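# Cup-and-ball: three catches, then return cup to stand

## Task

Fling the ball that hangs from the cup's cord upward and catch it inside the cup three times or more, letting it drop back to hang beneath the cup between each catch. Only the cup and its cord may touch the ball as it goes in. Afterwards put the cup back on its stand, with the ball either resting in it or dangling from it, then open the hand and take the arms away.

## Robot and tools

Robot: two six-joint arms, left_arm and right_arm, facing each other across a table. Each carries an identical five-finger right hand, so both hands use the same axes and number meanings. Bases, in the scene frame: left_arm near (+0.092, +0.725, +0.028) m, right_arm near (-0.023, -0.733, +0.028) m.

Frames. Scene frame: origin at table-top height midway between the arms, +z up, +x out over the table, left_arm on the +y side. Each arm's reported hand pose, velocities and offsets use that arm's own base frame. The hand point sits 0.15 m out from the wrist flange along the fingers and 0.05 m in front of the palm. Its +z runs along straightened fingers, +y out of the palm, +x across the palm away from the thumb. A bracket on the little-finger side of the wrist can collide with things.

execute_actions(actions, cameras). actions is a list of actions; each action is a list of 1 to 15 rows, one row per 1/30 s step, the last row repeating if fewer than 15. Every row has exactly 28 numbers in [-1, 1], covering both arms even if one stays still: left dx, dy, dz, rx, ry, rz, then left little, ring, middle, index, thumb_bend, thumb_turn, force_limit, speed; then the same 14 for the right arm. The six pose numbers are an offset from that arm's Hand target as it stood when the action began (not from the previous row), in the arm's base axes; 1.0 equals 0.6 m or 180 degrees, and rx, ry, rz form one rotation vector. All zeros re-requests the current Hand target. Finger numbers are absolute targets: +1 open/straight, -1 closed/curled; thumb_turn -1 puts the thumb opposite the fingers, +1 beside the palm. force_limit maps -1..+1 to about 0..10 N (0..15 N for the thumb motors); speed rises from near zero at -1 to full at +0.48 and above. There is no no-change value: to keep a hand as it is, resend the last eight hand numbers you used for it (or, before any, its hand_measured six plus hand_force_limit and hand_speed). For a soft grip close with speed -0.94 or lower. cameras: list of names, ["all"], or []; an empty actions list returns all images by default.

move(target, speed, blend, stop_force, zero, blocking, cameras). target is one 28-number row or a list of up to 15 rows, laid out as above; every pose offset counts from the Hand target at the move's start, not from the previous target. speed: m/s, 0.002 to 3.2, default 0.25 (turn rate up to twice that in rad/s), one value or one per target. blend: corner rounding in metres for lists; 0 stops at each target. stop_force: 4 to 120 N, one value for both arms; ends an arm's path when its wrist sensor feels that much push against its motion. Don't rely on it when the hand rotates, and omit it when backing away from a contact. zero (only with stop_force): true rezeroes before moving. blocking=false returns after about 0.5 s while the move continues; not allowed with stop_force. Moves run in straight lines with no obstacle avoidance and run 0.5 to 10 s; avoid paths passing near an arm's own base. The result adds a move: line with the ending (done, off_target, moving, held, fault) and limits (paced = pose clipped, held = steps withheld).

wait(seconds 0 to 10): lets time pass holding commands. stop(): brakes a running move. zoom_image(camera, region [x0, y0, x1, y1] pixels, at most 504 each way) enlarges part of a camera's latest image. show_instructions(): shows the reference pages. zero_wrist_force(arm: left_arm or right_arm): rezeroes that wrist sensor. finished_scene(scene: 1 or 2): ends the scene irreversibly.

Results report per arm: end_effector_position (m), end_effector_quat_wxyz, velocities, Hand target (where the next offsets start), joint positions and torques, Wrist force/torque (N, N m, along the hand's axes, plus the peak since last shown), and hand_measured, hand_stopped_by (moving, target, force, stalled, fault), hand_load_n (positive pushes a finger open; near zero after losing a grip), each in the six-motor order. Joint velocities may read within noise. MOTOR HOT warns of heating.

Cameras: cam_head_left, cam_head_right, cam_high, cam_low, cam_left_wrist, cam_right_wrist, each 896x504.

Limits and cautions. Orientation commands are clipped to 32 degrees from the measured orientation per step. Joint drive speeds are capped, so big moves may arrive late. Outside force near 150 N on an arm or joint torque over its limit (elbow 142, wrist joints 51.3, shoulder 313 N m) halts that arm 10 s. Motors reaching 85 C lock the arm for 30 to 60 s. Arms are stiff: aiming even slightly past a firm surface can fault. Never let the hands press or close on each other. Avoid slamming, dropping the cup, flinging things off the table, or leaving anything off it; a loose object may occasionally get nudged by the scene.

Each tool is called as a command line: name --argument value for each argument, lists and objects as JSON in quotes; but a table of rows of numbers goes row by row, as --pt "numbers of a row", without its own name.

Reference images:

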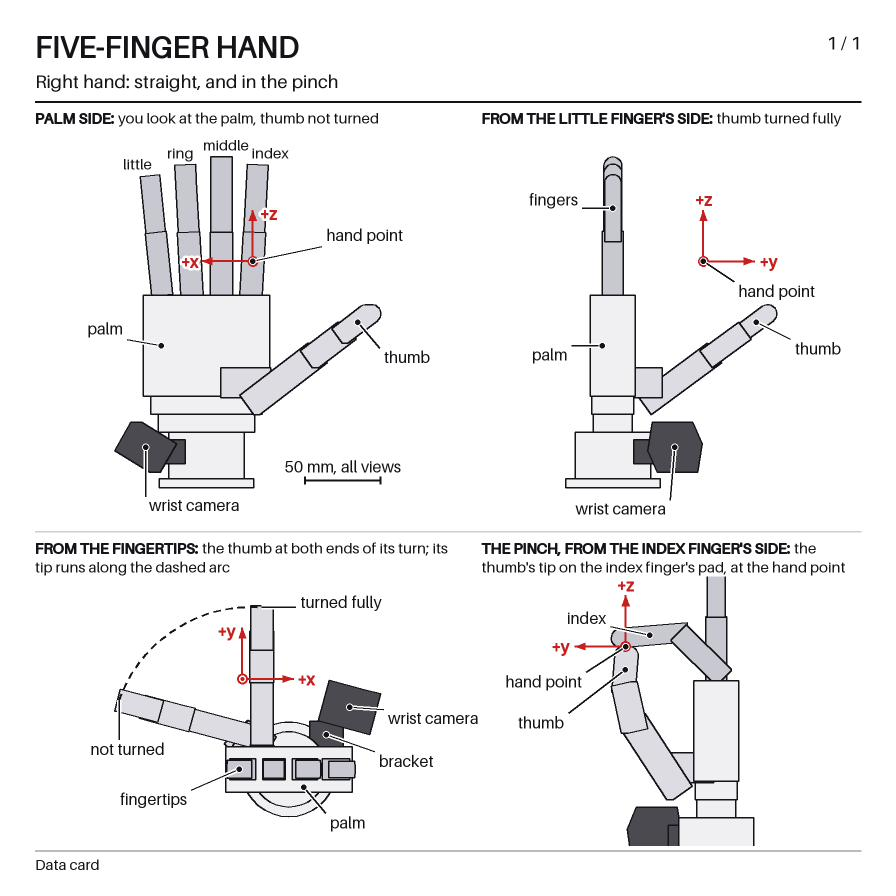

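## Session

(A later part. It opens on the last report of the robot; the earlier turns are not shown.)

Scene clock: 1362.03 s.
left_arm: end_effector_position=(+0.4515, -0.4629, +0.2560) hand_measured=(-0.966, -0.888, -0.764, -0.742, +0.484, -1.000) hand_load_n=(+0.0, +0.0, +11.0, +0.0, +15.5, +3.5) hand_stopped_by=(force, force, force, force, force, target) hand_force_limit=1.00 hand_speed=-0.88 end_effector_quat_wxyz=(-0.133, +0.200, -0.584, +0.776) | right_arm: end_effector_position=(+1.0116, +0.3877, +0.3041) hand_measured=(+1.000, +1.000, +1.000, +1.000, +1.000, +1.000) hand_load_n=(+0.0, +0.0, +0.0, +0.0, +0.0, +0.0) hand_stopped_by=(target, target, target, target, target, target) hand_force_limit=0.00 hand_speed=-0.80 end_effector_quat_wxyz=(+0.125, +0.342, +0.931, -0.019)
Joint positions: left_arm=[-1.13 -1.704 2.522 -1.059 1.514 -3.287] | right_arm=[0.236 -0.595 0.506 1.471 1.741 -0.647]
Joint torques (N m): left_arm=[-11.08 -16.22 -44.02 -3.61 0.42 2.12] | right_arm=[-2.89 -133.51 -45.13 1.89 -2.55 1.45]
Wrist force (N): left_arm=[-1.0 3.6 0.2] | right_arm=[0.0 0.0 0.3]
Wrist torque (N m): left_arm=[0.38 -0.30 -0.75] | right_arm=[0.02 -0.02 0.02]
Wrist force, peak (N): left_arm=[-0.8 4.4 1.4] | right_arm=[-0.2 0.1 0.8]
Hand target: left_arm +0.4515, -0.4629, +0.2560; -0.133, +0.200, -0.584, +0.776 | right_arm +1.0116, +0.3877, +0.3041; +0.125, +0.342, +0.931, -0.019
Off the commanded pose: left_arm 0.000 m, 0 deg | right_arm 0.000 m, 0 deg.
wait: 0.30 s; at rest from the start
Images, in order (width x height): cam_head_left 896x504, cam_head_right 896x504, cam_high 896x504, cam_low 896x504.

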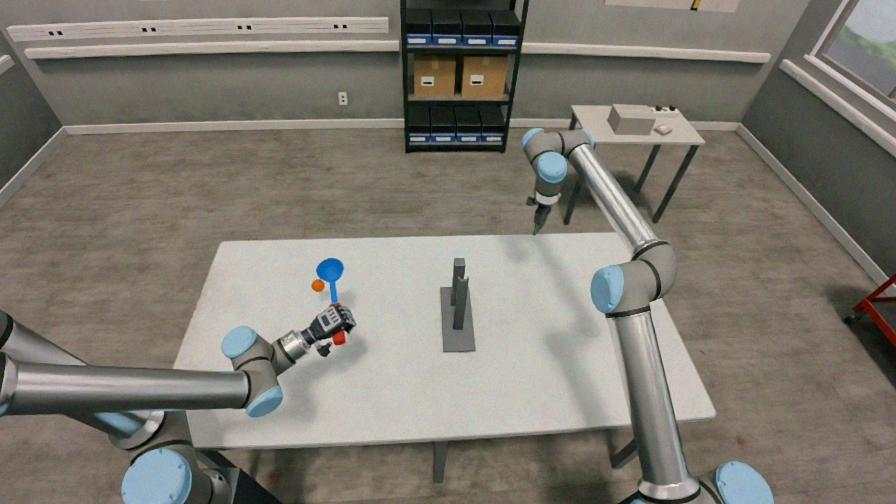

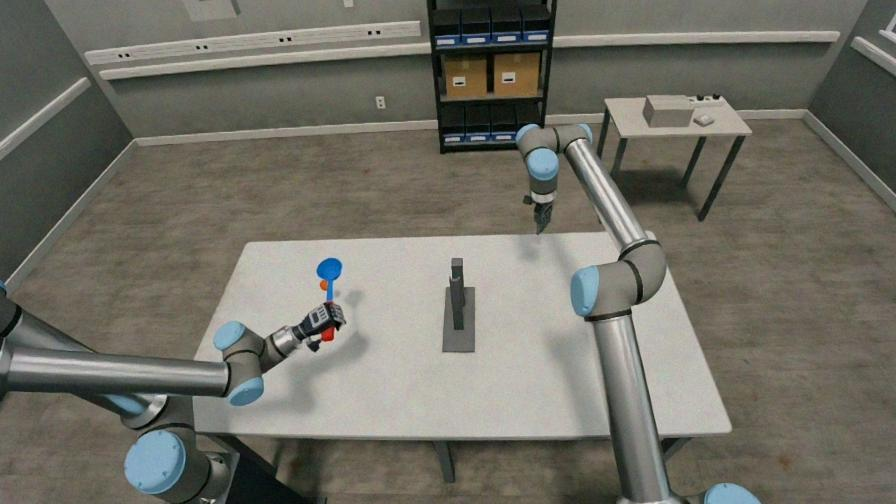

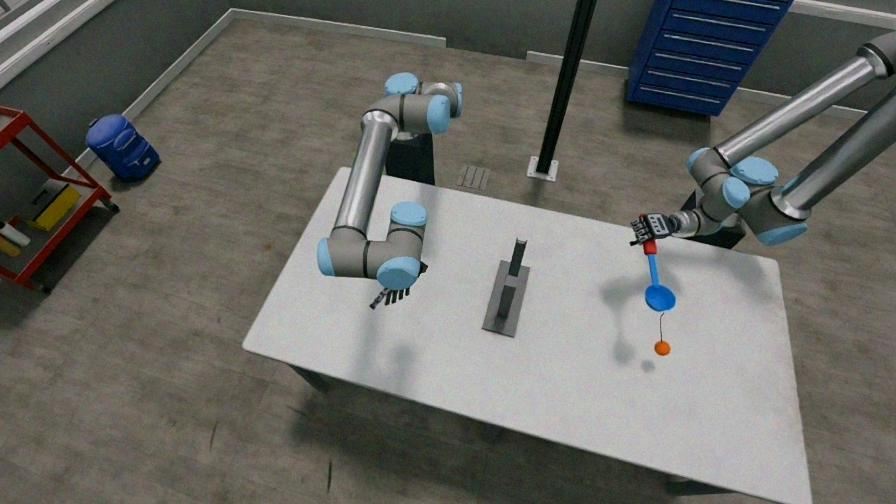

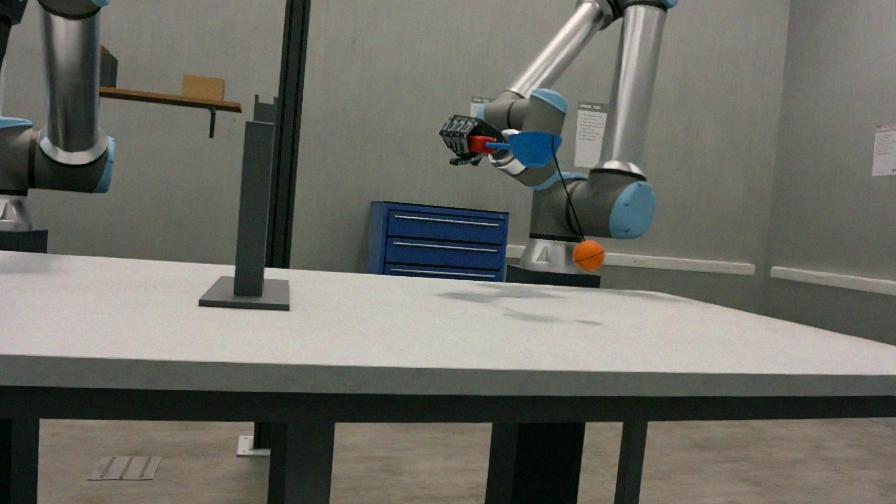

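move --target '[0,0,-0.03,-0.006,0.027,0,-0.98,-0.98,-0.98,-0.98,-0.98,-1,1,-0.88,0,0,0,0,0,0,1,1,1,1,1,1,0,-0.8]' --speed 0.08 --cameras '["cam_low", "cam_high"]'

zoom_image --camera "cam_low" --region '[440, 120, 640, 300]'

Scene clock: 1430.83 s.
left_arm: end_effector_position=(+0.4515, -0.4629, +0.2380) hand_measured=(-0.966, -0.888, -0.764, -0.742, +0.484, -1.000) hand_load_n=(+0.0, +0.0, +11.0, +0.5, +16.0, +4.0) hand_stopped_by=(force, force, force, force, force, target) hand_force_limit=1.00 hand_speed=-0.88 end_effector_quat_wxyz=(-0.106, +0.234, -0.582, +0.772) | right_arm: end_effector_position=(+1.0116, +0.3877, +0.3041) hand_measured=(+1.000, +1.000, +1.000, +1.000, +1.000, +1.000) hand_load_n=(+0.0, +0.0, +0.0, +0.0, +0.0, +0.0) hand_stopped_by=(target, target, target, target, target, target) hand_force_limit=0.00 hand_speed=-0.80 end_effector_quat_wxyz=(+0.125, +0.342, +0.931, -0.019)
Joint positions: left_arm=[-1.13 -1.68 2.525 -1.062 1.495 -3.37] | right_arm=[0.236 -0.595 0.506 1.471 1.741 -0.647]
Joint torques (N m): left_arm=[11.59 -8.25 -19.62 -6.11 -2.82 -3.51] | right_arm=[-3 -133.41 -45.23 1.99 -2.33 1.06]
Wrist force (N): left_arm=[-1.0 3.5 0.2] | right_arm=[0.0 -0.3 0.2]
Wrist torque (N m): left_arm=[0.37 -0.29 -0.76] | right_arm=[-0.03 -0.02 0.02]
Wrist force, peak (N): left_arm=[-1.1 4.2 0.2] | right_arm=[-0.1 0.1 0.9]
Hand target: left_arm +0.4515, -0.4629, +0.2380; -0.106, +0.234, -0.582, +0.772 | right_arm +1.0116, +0.3877, +0.3041; +0.125, +0.342, +0.931, -0.019
Off the commanded pose: left_arm 0.000 m, 0 deg | right_arm 0.000 m, 0 deg.
move: done
Images, in order (width x height): cam_high 896x504, cam_low 896x504.

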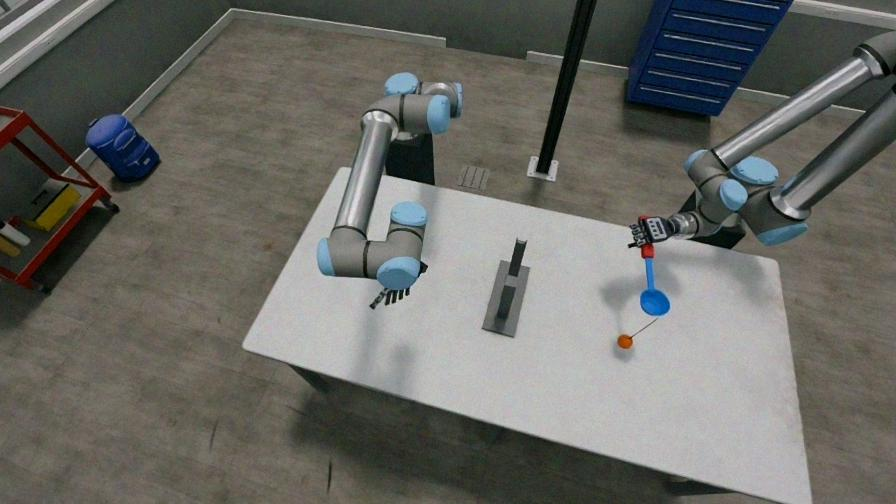

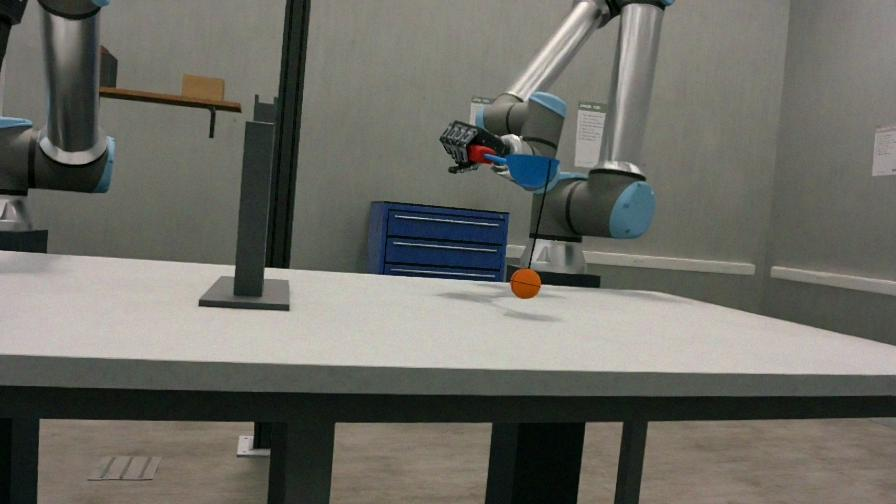

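Scaled by 2.520.

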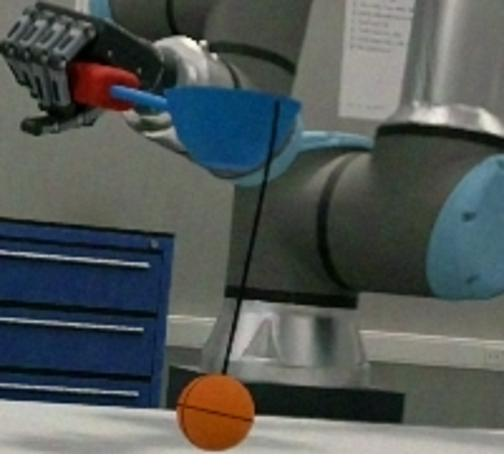

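move --target '[0,0,-0.075,-0.019,0,0,-0.98,-0.98,-0.98,-0.98,-0.98,-1,1,-0.88,0,0,0,0,0,0,1,1,1,1,1,1,0,-0.8]' --speed 0.015 --cameras '["cam_low", "cam_high"]'

zoom_image --camera "cam_low" --region '[440, 140, 640, 320]'

zoom_image --camera "cam_high" --region '[600, 230, 720, 370]'

Scene clock: 1445.50 s.
left_arm: end_effector_position=(+0.4515, -0.4629, +0.1930) hand_measured=(-0.966, -0.888, -0.764, -0.742, +0.484, -1.000) hand_load_n=(+0.0, +0.0, +11.0, +0.0, +15.5, +3.5) hand_stopped_by=(force, force, force, force, force, target) hand_force_limit=1.00 hand_speed=-0.88 end_effector_quat_wxyz=(-0.099, +0.237, -0.558, +0.789) | right_arm: end_effector_position=(+1.0116, +0.3877, +0.3041) hand_measured=(+1.000, +1.000, +1.000, +1.000, +1.000, +1.000) hand_load_n=(+0.0, +0.0, +0.0, +0.0, -0.5, +0.0) hand_stopped_by=(target, target, target, target, target, target) hand_force_limit=0.00 hand_speed=-0.80 end_effector_quat_wxyz=(+0.125, +0.342, +0.931, -0.019)
Joint positions: left_arm=[-1.13 -1.547 2.582 -1.304 1.489 -3.395] | right_arm=[0.236 -0.595 0.506 1.471 1.741 -0.647]
Joint torques (N m): left_arm=[-13.96 -10.33 -12.88 -6.19 -2.96 -3.54] | right_arm=[-3.29 -132.9 -45.49 2.09 -2.38 0.7]
Wrist force (N): left_arm=[-1.0 3.0 0.5] | right_arm=[-0.1 0.1 0.3]
Wrist torque (N m): left_arm=[0.29 -0.29 -0.67] | right_arm=[0.01 -0.01 0.02]
Wrist force, peak (N): left_arm=[-1.4 4.0 0.3] | right_arm=[-0.4 0.2 0.6]
Hand target: left_arm +0.4515, -0.4629, +0.1930; -0.099, +0.237, -0.558, +0.789 | right_arm +1.0116, +0.3877, +0.3041; +0.125, +0.342, +0.931, -0.019
Off the commanded pose: left_arm 0.000 m, 0 deg | right_arm 0.000 m, 0 deg.
move: done
Images, in order (width x height): cam_high 896x504, cam_low 896x504.

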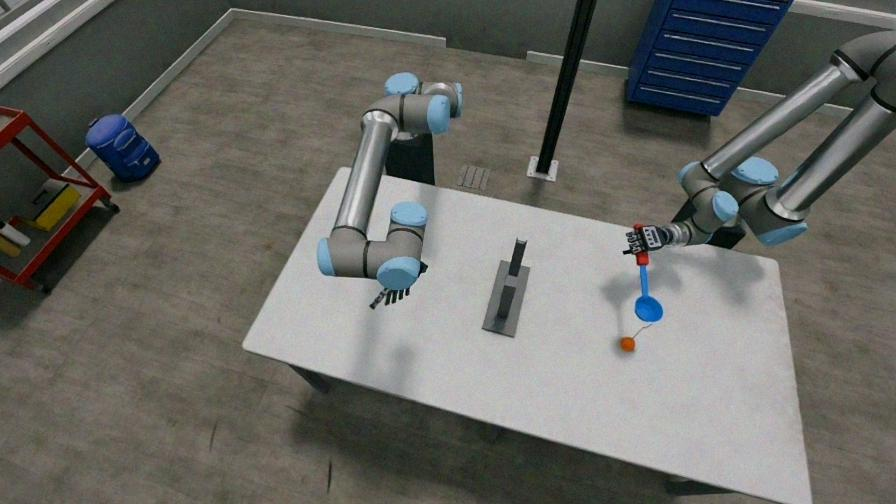

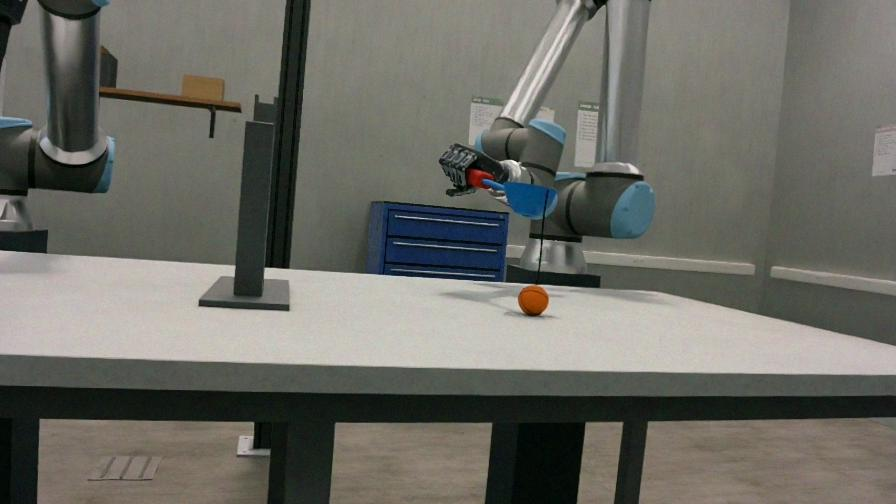

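Scaled by 2.520.

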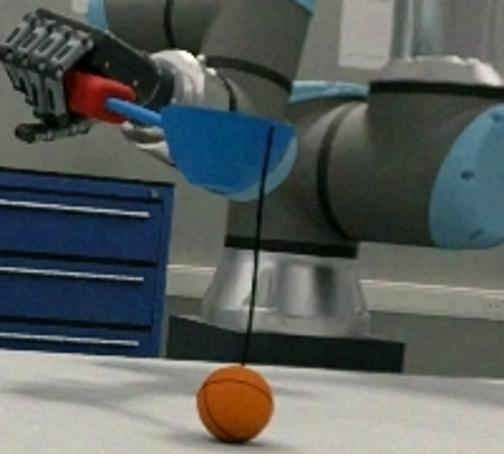

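Scaled by 3.600.

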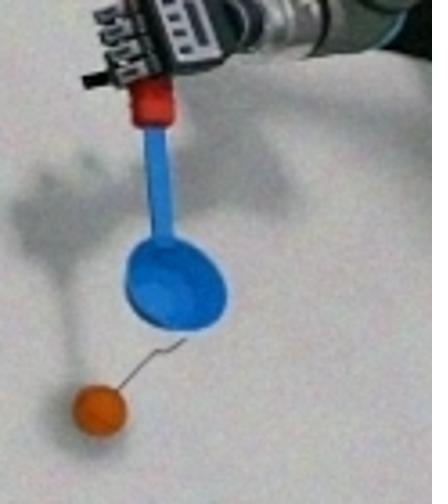

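move --target '[0,0,0,0,-0.027,0,-0.98,-0.98,-0.98,-0.98,-0.98,-1,1,-0.88,0,0,0,0,0,0,1,1,1,1,1,1,0,-0.8]' --speed 0.03 --cameras '["cam_low", "cam_high"]'

zoom_image --camera "cam_low" --region '[440, 140, 640, 320]'

zoom_image --camera "cam_high" --region '[600, 230, 720, 370]'

Scene clock: 1461.53 s.
left_arm: end_effector_position=(+0.4515, -0.4629, +0.1930) hand_measured=(-0.966, -0.888, -0.764, -0.742, +0.484, -1.000) hand_load_n=(+0.0, +0.0, +11.0, +0.5, +15.5, +4.0) hand_stopped_by=(force, force, force, force, force, target) hand_force_limit=1.00 hand_speed=-0.88 end_effector_quat_wxyz=(-0.123, +0.203, -0.554, +0.798) | right_arm: end_effector_position=(+1.0116, +0.3877, +0.3041) hand_measured=(+1.000, +1.000, +1.000, +1.000, +1.000, +1.000) hand_load_n=(+0.0, +0.0, +0.0, +0.0, +0.0, +0.0) hand_stopped_by=(target, target, target, target, target, target) hand_force_limit=0.00 hand_speed=-0.80 end_effector_quat_wxyz=(+0.125, +0.342, +0.931, -0.019)
Joint positions: left_arm=[-1.127 -1.515 2.597 -1.392 1.514 -3.322] | right_arm=[0.236 -0.595 0.506 1.471 1.741 -0.647]
Joint torques (N m): left_arm=[13.21 -12.85 -11.19 -7.2 3.19 3.62] | right_arm=[-3.1 -134.28 -45.61 1.98 -2.26 0.7]
Wrist force (N): left_arm=[-0.6 2.8 0.4] | right_arm=[-0.1 0.1 0.5]
Wrist torque (N m): left_arm=[0.29 -0.35 -0.98] | right_arm=[0.01 0.00 0.02]
Wrist force, peak (N): left_arm=[-0.9 3.4 0.4] | right_arm=[-0.3 -0.1 0.8]
Hand target: left_arm +0.4515, -0.4629, +0.1930; -0.123, +0.203, -0.554, +0.798 | right_arm +1.0116, +0.3877, +0.3041; +0.125, +0.342, +0.931, -0.019
Off the commanded pose: left_arm 0.000 m, 0 deg | right_arm 0.000 m, 0 deg.
move: done
Images, in order (width x height): cam_high 896x504, cam_low 896x504.

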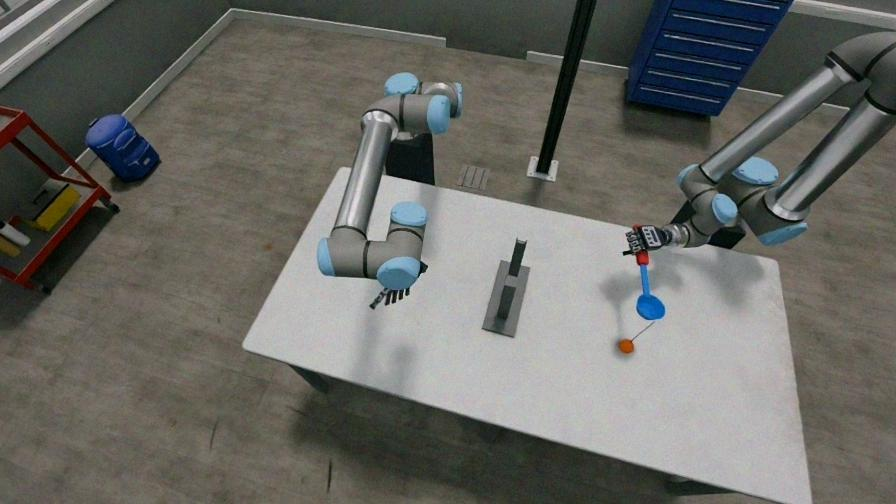

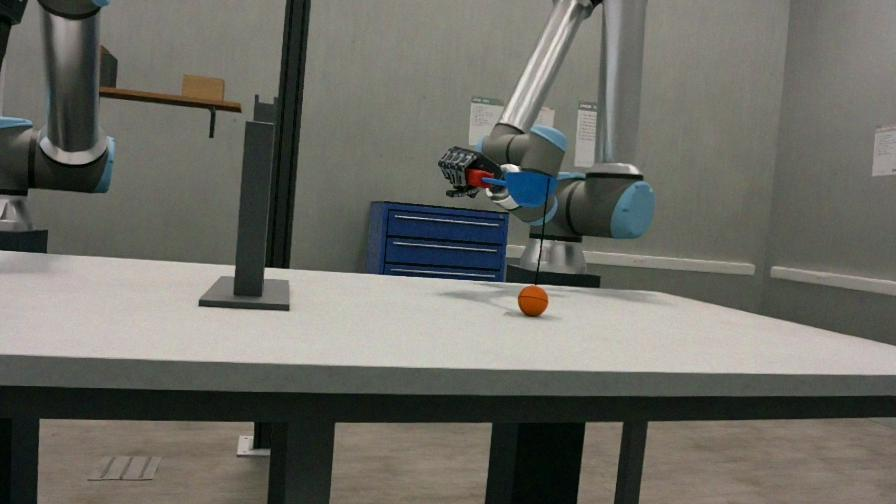

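Scaled by 2.520.

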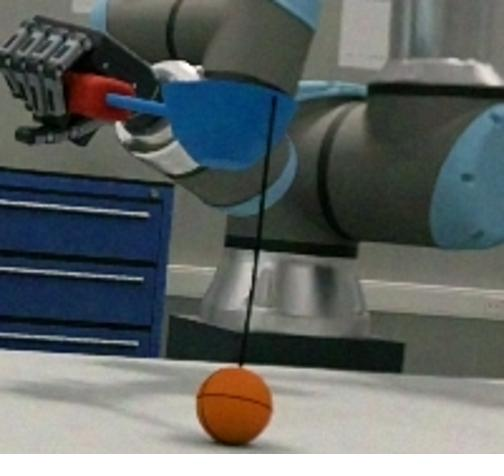

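Scaled by 3.600.

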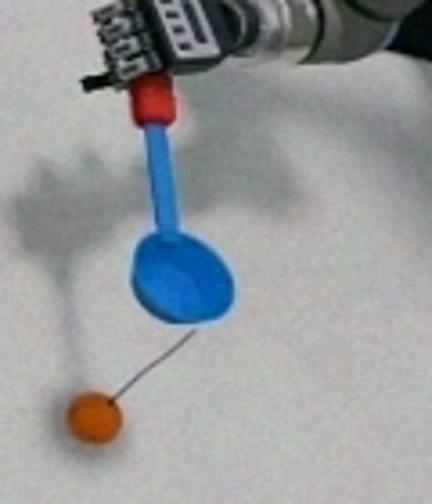

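move --target '[0.02,-0.019,0.001,-0.017,0,0,-0.98,-0.98,-0.98,-0.98,-0.98,-1,1,-0.88,0,0,0,0,0,0,1,1,1,1,1,1,0,-0.8]' --speed 0.02 --cameras '["cam_low", "cam_high"]'

zoom_image --camera "cam_low" --region '[440, 140, 640, 320]'

zoom_image --camera "cam_high" --region '[600, 230, 720, 370]'

Scene clock: 1485.57 s.
left_arm: end_effector_position=(+0.4635, -0.4743, +0.1936) hand_measured=(-0.966, -0.888, -0.764, -0.742, +0.484, -1.000) hand_load_n=(+0.0, +0.0, +11.0, +0.0, +15.5, +4.0) hand_stopped_by=(force, force, force, force, force, target) hand_force_limit=1.00 hand_speed=-0.88 end_effector_quat_wxyz=(-0.117, +0.206, -0.532, +0.813) | right_arm: end_effector_position=(+1.0116, +0.3877, +0.3041) hand_measured=(+1.000, +1.000, +1.000, +1.000, +1.000, +1.000) hand_load_n=(+0.0, +0.0, +0.0, +0.0, +0.0, +0.0) hand_stopped_by=(target, target, target, target, target, target) hand_force_limit=0.00 hand_speed=-0.80 end_effector_quat_wxyz=(+0.125, +0.342, +0.931, -0.019)
Joint positions: left_arm=[-1.112 -1.457 2.581 -1.48 1.52 -3.349] | right_arm=[0.236 -0.595 0.506 1.471 1.741 -0.647]
Joint torques (N m): left_arm=[9.77 -12.72 -33.75 -6.2 3.12 -3.36] | right_arm=[-3.16 -132.47 -45.72 1.95 -2.14 0.21]
Wrist force (N): left_arm=[-0.7 3.2 0.1] | right_arm=[-0.2 0.0 0.7]
Wrist torque (N m): left_arm=[0.40 -0.37 -0.65] | right_arm=[-0.02 0.00 0.01]
Wrist force, peak (N): left_arm=[-0.9 3.4 -0.1] | right_arm=[-0.2 0.1 0.8]
Hand target: left_arm +0.4635, -0.4743, +0.1936; -0.117, +0.206, -0.532, +0.813 | right_arm +1.0116, +0.3877, +0.3041; +0.125, +0.342, +0.931, -0.019
Off the commanded pose: left_arm 0.000 m, 0 deg | right_arm 0.000 m, 0 deg.
move: done
Images, in order (width x height): cam_high 896x504, cam_low 896x504.

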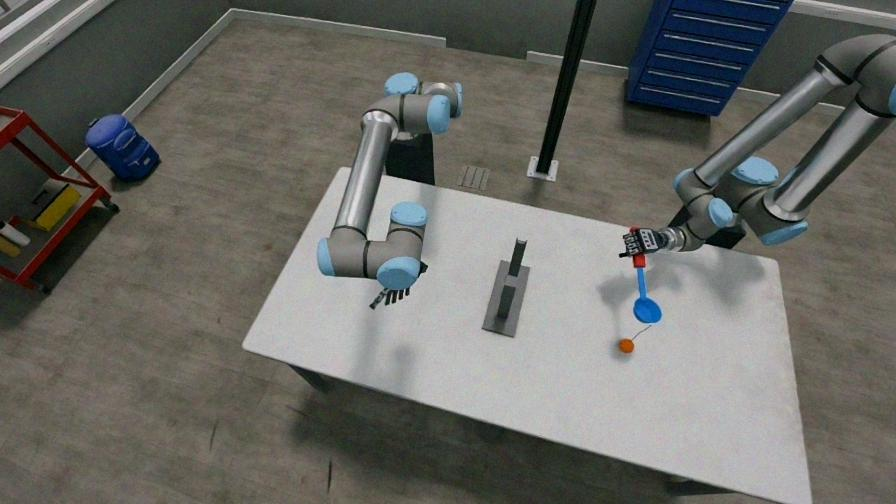

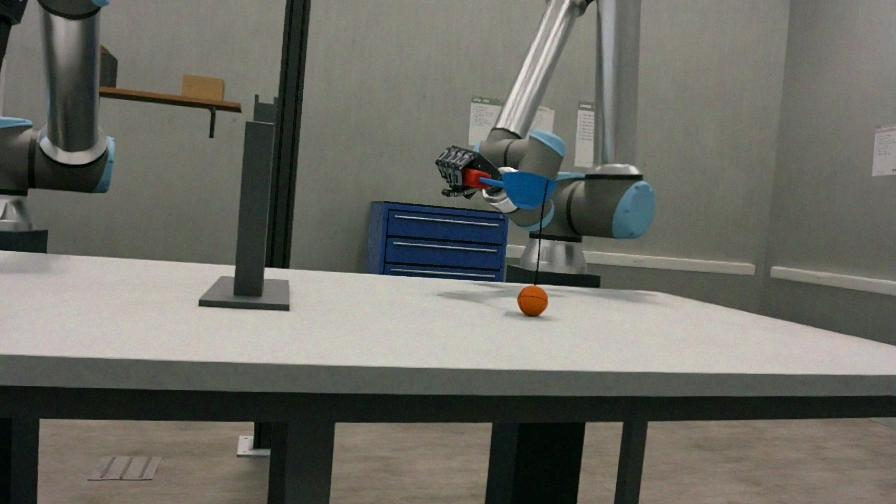

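Scaled by 2.520.

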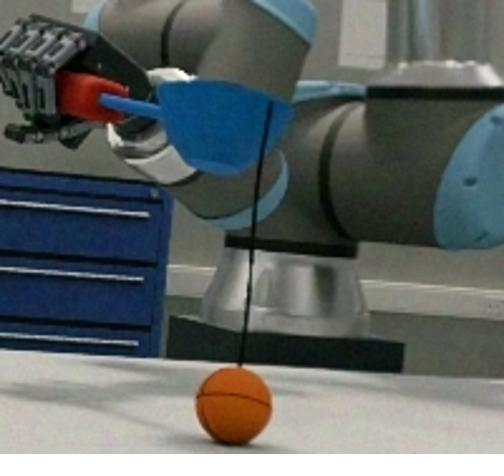

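Scaled by 3.600.

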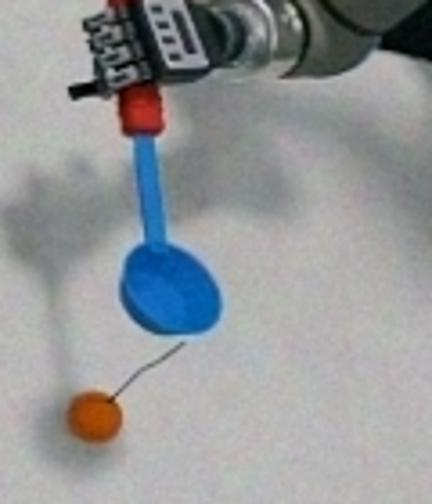

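move --target '[0.0,-0.009,0.0,-0.006,0,0,-0.98,-0.98,-0.98,-0.98,-0.98,-1,1,-0.88,0,0,0,0,0,0,1,1,1,1,1,1,0,-0.8]' --speed 0.02 --cameras '["cam_low", "cam_high"]'

zoom_image --camera "cam_low" --region '[480, 150, 600, 320]'

zoom_image --camera "cam_high" --region '[600, 270, 680, 370]'

Scene clock: 1496.13 s.
left_arm: end_effector_position=(+0.4635, -0.4797, +0.1936) hand_measured=(-0.966, -0.888, -0.764, -0.742, +0.484, -1.000) hand_load_n=(+0.0, +0.0, +10.5, +0.0, +15.5, +3.5) hand_stopped_by=(force, force, force, force, force, target) hand_force_limit=1.00 hand_speed=-0.88 end_effector_quat_wxyz=(-0.115, +0.207, -0.524, +0.818) | right_arm: end_effector_position=(+1.0116, +0.3877, +0.3041) hand_measured=(+1.000, +1.000, +1.000, +1.000, +1.000, +1.000) hand_load_n=(+0.0, +0.0, +0.0, +0.0, +0.0, +0.0) hand_stopped_by=(target, target, target, target, target, target) hand_force_limit=0.00 hand_speed=-0.80 end_effector_quat_wxyz=(+0.125, +0.342, +0.931, -0.019)
Joint positions: left_arm=[-1.119 -1.44 2.579 -1.512 1.511 -3.354] | right_arm=[0.236 -0.595 0.506 1.471 1.741 -0.647]
Joint torques (N m): left_arm=[-18.89 -16.61 -34.47 -6.54 -2.62 -3.71] | right_arm=[-3.81 -132.9 -44.97 1.97 -2.08 0.03]
Wrist force (N): left_arm=[-0.8 3.2 0.3] | right_arm=[0.0 0.0 0.4]
Wrist torque (N m): left_arm=[0.40 -0.37 -0.67] | right_arm=[-0.01 -0.02 0.02]
Wrist force, peak (N): left_arm=[-0.9 3.4 0.1] | right_arm=[-0.6 -0.1 0.6]
Hand target: left_arm +0.4635, -0.4797, +0.1936; -0.115, +0.207, -0.524, +0.818 | right_arm +1.0116, +0.3877, +0.3041; +0.125, +0.342, +0.931, -0.019
Off the commanded pose: left_arm 0.000 m, 0 deg | right_arm 0.000 m, 0 deg.
move: done
Images, in order (width x height): cam_high 896x504, cam_low 896x504.

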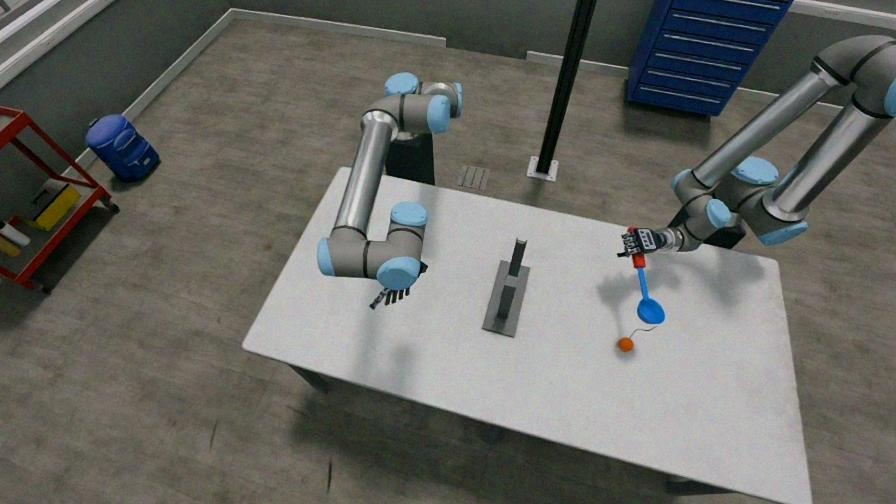

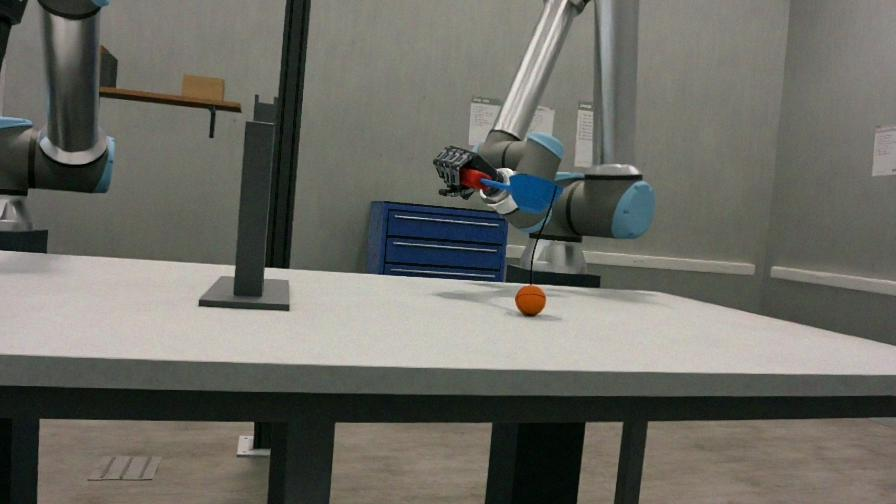

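Scaled by 2.965.

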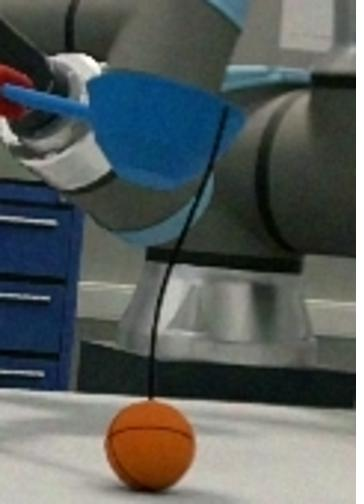

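Scaled by 5.040.

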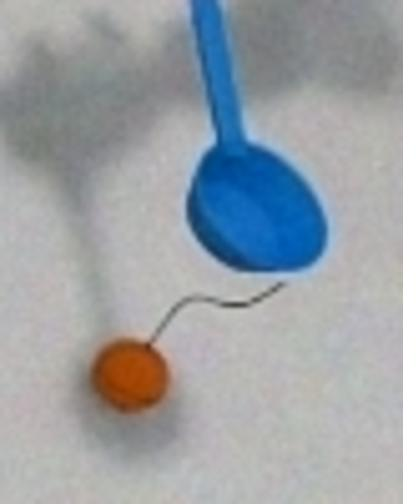

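move --target '[0,0,0,0,0,0,-1.0,-1.0,-1.0,-1.0,-1.0,-1,1,-0.88,0,0,0,0,0,0,1,1,1,1,1,1,0,-0.8]' --cameras '["cam_low", "cam_high"]'

wait --seconds 1.5 --cameras '["cam_low", "cam_high"]'

zoom_image --camera "cam_low" --region '[420, 130, 600, 320]'

zoom_image --camera "cam_high" --region '[600, 220, 720, 370]'

Scene clock: 1515.40 s.
left_arm: end_effector_position=(+0.4635, -0.4797, +0.1936) hand_measured=(-1.000, -0.962, -0.764, -0.918, +0.484, -1.000) hand_load_n=(+1.0, +14.0, +10.5, +9.5, +16.0, +3.0) hand_stopped_by=(target, force, force, force, force, target) hand_force_limit=1.00 hand_speed=-0.88 end_effector_quat_wxyz=(-0.115, +0.207, -0.524, +0.818) | right_arm: end_effector_position=(+1.0116, +0.3877, +0.3041) hand_measured=(+1.000, +1.000, +1.000, +1.000, +1.000, +1.000) hand_load_n=(+0.0, +0.0, +0.0, +0.0, +0.0, +0.0) hand_stopped_by=(target, target, target, target, target, target) hand_force_limit=0.00 hand_speed=-0.80 end_effector_quat_wxyz=(+0.125, +0.342, +0.931, -0.019)
Joint positions: left_arm=[-1.119 -1.44 2.579 -1.512 1.511 -3.354] | right_arm=[0.236 -0.595 0.506 1.471 1.741 -0.647]
Joint torques (N m): left_arm=[-17.22 -19.59 -25.12 -6.41 -0.75 -2.69] | right_arm=[-3.81 -132.91 -45.35 1.91 -2.1 -0.12]
Wrist force (N): left_arm=[-0.6 3.3 0.7] | right_arm=[-0.1 -0.2 0.3]
Wrist torque (N m): left_arm=[0.44 -0.39 -0.67] | right_arm=[-0.02 0.01 0.01]
Wrist force, peak (N): left_arm=[-0.6 3.6 0.4] | right_arm=[-0.3 0.2 0.7]
Hand target: left_arm +0.4635, -0.4797, +0.1936; -0.115, +0.207, -0.524, +0.818 | right_arm +1.0116, +0.3877, +0.3041; +0.125, +0.342, +0.931, -0.019
Off the commanded pose: left_arm 0.000 m, 0 deg | right_arm 0.000 m, 0 deg.
move: done
Images, in order (width x height): cam_high 896x504, cam_low 896x504.

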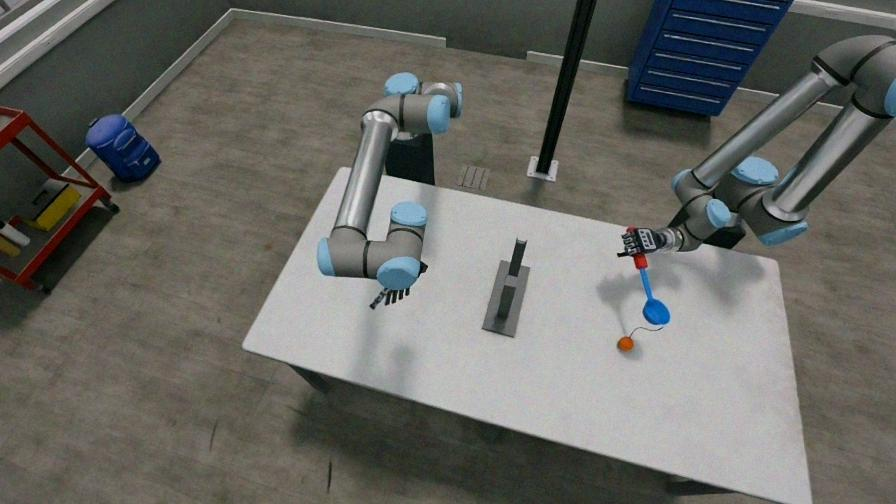

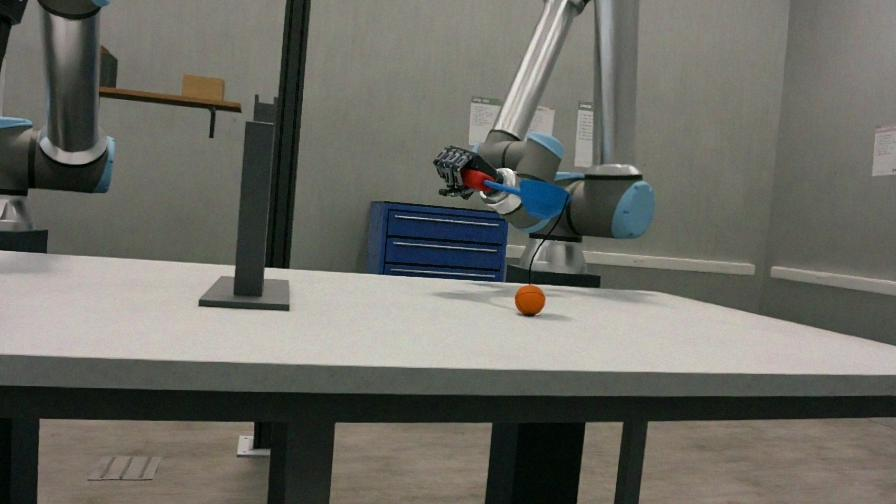

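Scene clock: 1516.90 s.
left_arm: end_effector_position=(+0.4635, -0.4797, +0.1936) hand_measured=(-1.000, -0.962, -0.764, -0.918, +0.484, -1.000) hand_load_n=(+1.0, +14.0, +10.0, +9.5, +16.0, +3.5) hand_stopped_by=(target, force, force, force, force, target) hand_force_limit=1.00 hand_speed=-0.88 end_effector_quat_wxyz=(-0.115, +0.207, -0.524, +0.818) | right_arm: end_effector_position=(+1.0116, +0.3877, +0.3041) hand_measured=(+1.000, +1.000, +1.000, +1.000, +1.000, +1.000) hand_load_n=(+0.0, +0.0, +0.0, +0.0, +0.0, +0.0) hand_stopped_by=(target, target, target, target, target, target) hand_force_limit=0.00 hand_speed=-0.80 end_effector_quat_wxyz=(+0.125, +0.342, +0.931, -0.019)
Joint positions: left_arm=[-1.119 -1.44 2.579 -1.512 1.511 -3.354] | right_arm=[0.236 -0.595 0.506 1.471 1.741 -0.647]
Joint torques (N m): left_arm=[-16.1 -18.21 -24.62 -6.08 -1.3 -2.64] | right_arm=[-3.94 -134.09 -45.89 1.83 -2.04 0.1]
Wrist force (N): left_arm=[-0.5 3.2 0.4] | right_arm=[0.0 -0.1 0.3]
Wrist torque (N m): left_arm=[0.43 -0.41 -0.66] | right_arm=[0.00 -0.02 0.02]
Wrist force, peak (N): left_arm=[-0.5 3.5 0.4] | right_arm=[0.2 0.1 0.6]
Hand target: left_arm +0.4635, -0.4797, +0.1936; -0.115, +0.207, -0.524, +0.818 | right_arm +1.0116, +0.3877, +0.3041; +0.125, +0.342, +0.931, -0.019
Off the commanded pose: left_arm 0.000 m, 0 deg | right_arm 0.000 m, 0 deg.
wait: 1.50 s; at rest by 0.17 s
Images, in order (width x height): cam_high 896x504, cam_low 896x504.

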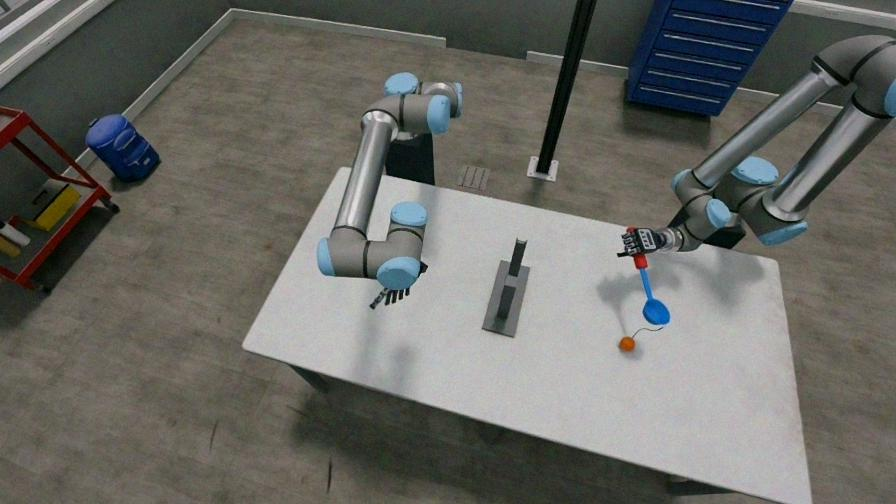

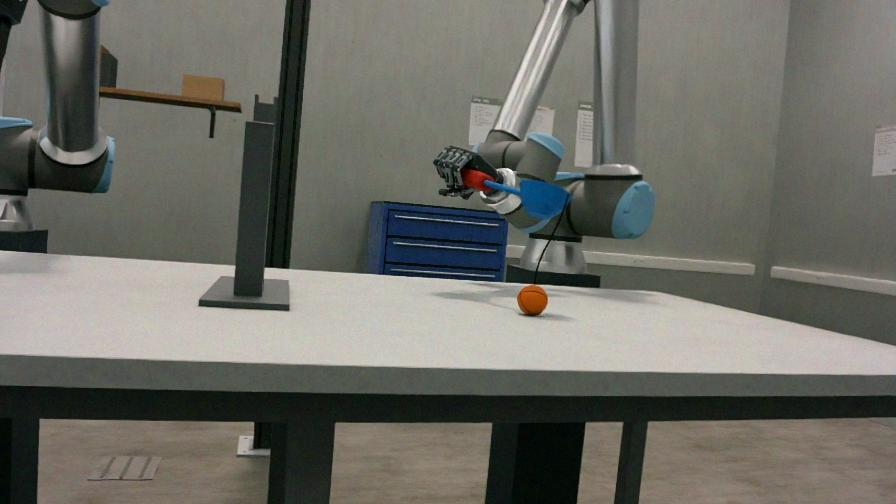

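Scaled by 2.653.

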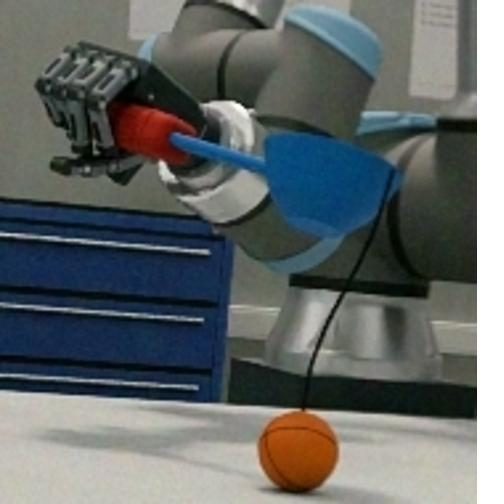

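Scaled by 3.360.

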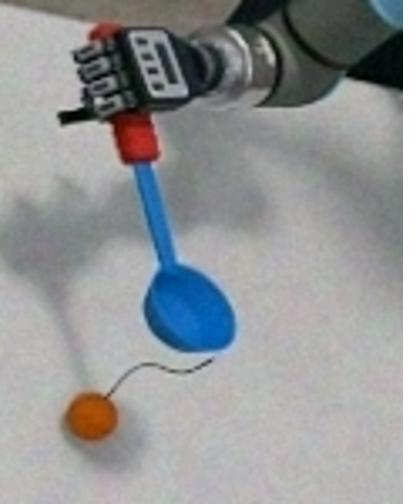

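wait --seconds 0.05 --cameras '["cam_head_left", "cam_head_right"]'

zoom_image --camera "cam_head_left" --region '[290, 240, 390, 360]'

zoom_image --camera "cam_head_right" --region '[280, 240, 380, 360]'

Scene clock: 1530.30 s.
left_arm: end_effector_position=(+0.4635, -0.4797, +0.1936) hand_measured=(-1.000, -0.962, -0.764, -0.918, +0.484, -1.000) hand_load_n=(+1.0, +14.0, +10.0, +9.5, +16.0, +3.0) hand_stopped_by=(target, force, force, force, force, target) hand_force_limit=1.00 hand_speed=-0.88 end_effector_quat_wxyz=(-0.115, +0.207, -0.524, +0.818) | right_arm: end_effector_position=(+1.0116, +0.3877, +0.3041) hand_measured=(+1.000, +1.000, +1.000, +1.000, +1.000, +1.000) hand_load_n=(+0.0, +0.0, +0.0, +0.0, +0.0, +0.0) hand_stopped_by=(target, target, target, target, target, target) hand_force_limit=0.00 hand_speed=-0.80 end_effector_quat_wxyz=(+0.125, +0.342, +0.931, -0.019)
Joint positions: left_arm=[-1.119 -1.44 2.579 -1.512 1.511 -3.354] | right_arm=[0.236 -0.595 0.506 1.471 1.741 -0.647]
Joint torques (N m): left_arm=[-13.44 -20.73 -11.06 -5.01 -2.63 -0.01] | right_arm=[-3.09 -133.28 -45.32 1.91 -1.8 -0.28]
Wrist force (N): left_arm=[-0.7 3.2 0.3] | right_arm=[-0.1 0.1 0.3]
Wrist torque (N m): left_arm=[0.43 -0.37 -0.68] | right_arm=[0.01 0.00 0.01]
Wrist force, peak (N): left_arm=[-0.5 3.6 0.6] | right_arm=[-0.5 0.0 0.6]
Hand target: left_arm +0.4635, -0.4797, +0.1936; -0.115, +0.207, -0.524, +0.818 | right_arm +1.0116, +0.3877, +0.3041; +0.125, +0.342, +0.931, -0.019
Off the commanded pose: left_arm 0.000 m, 0 deg | right_arm 0.000 m, 0 deg.
wait: 0.07 s; at rest from the start
Images, in order (width x height): cam_head_left 896x504, cam_head_right 896x504.

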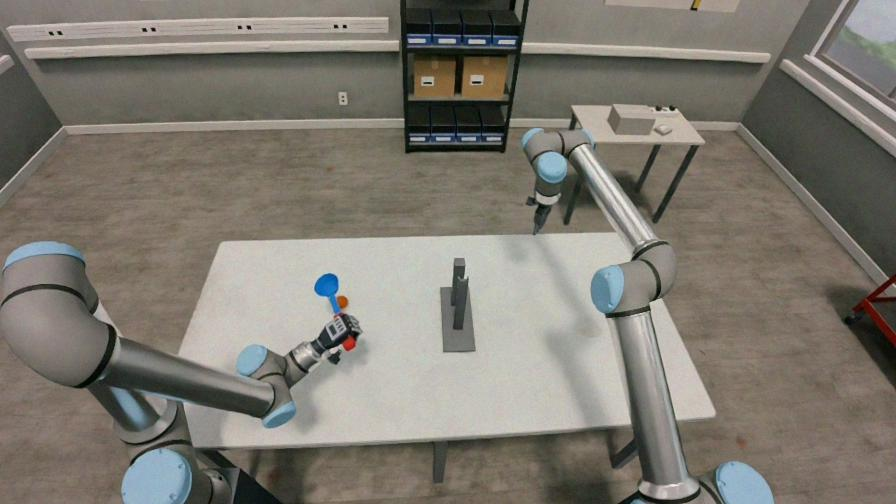

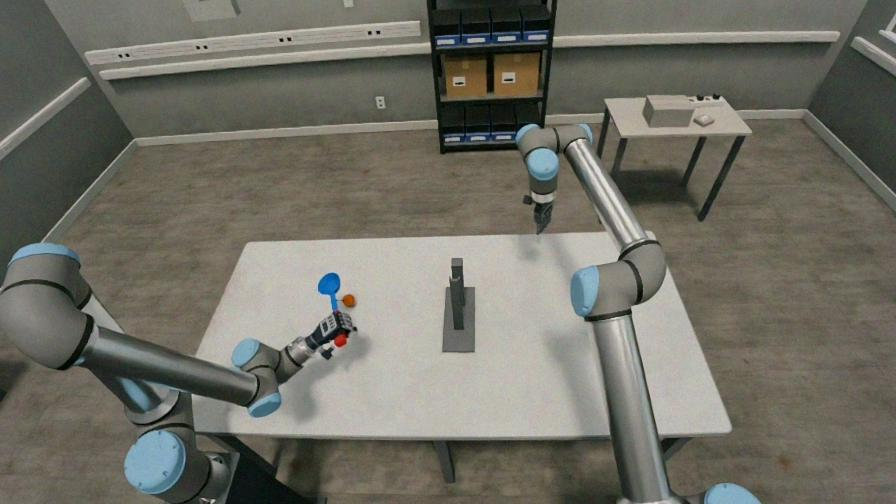

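Scaled by 4.200.

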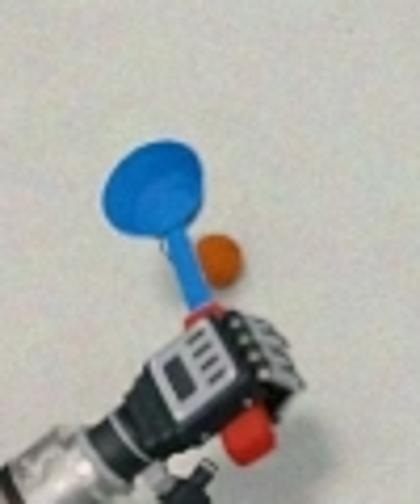

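Scaled by 4.200.

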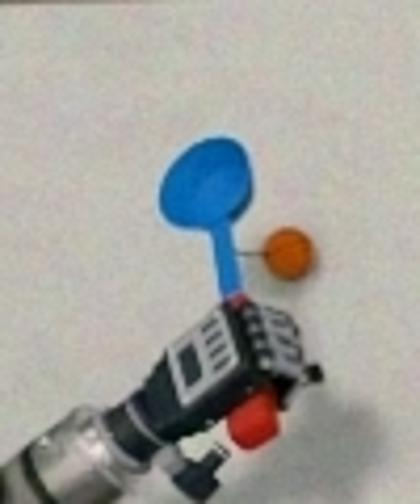

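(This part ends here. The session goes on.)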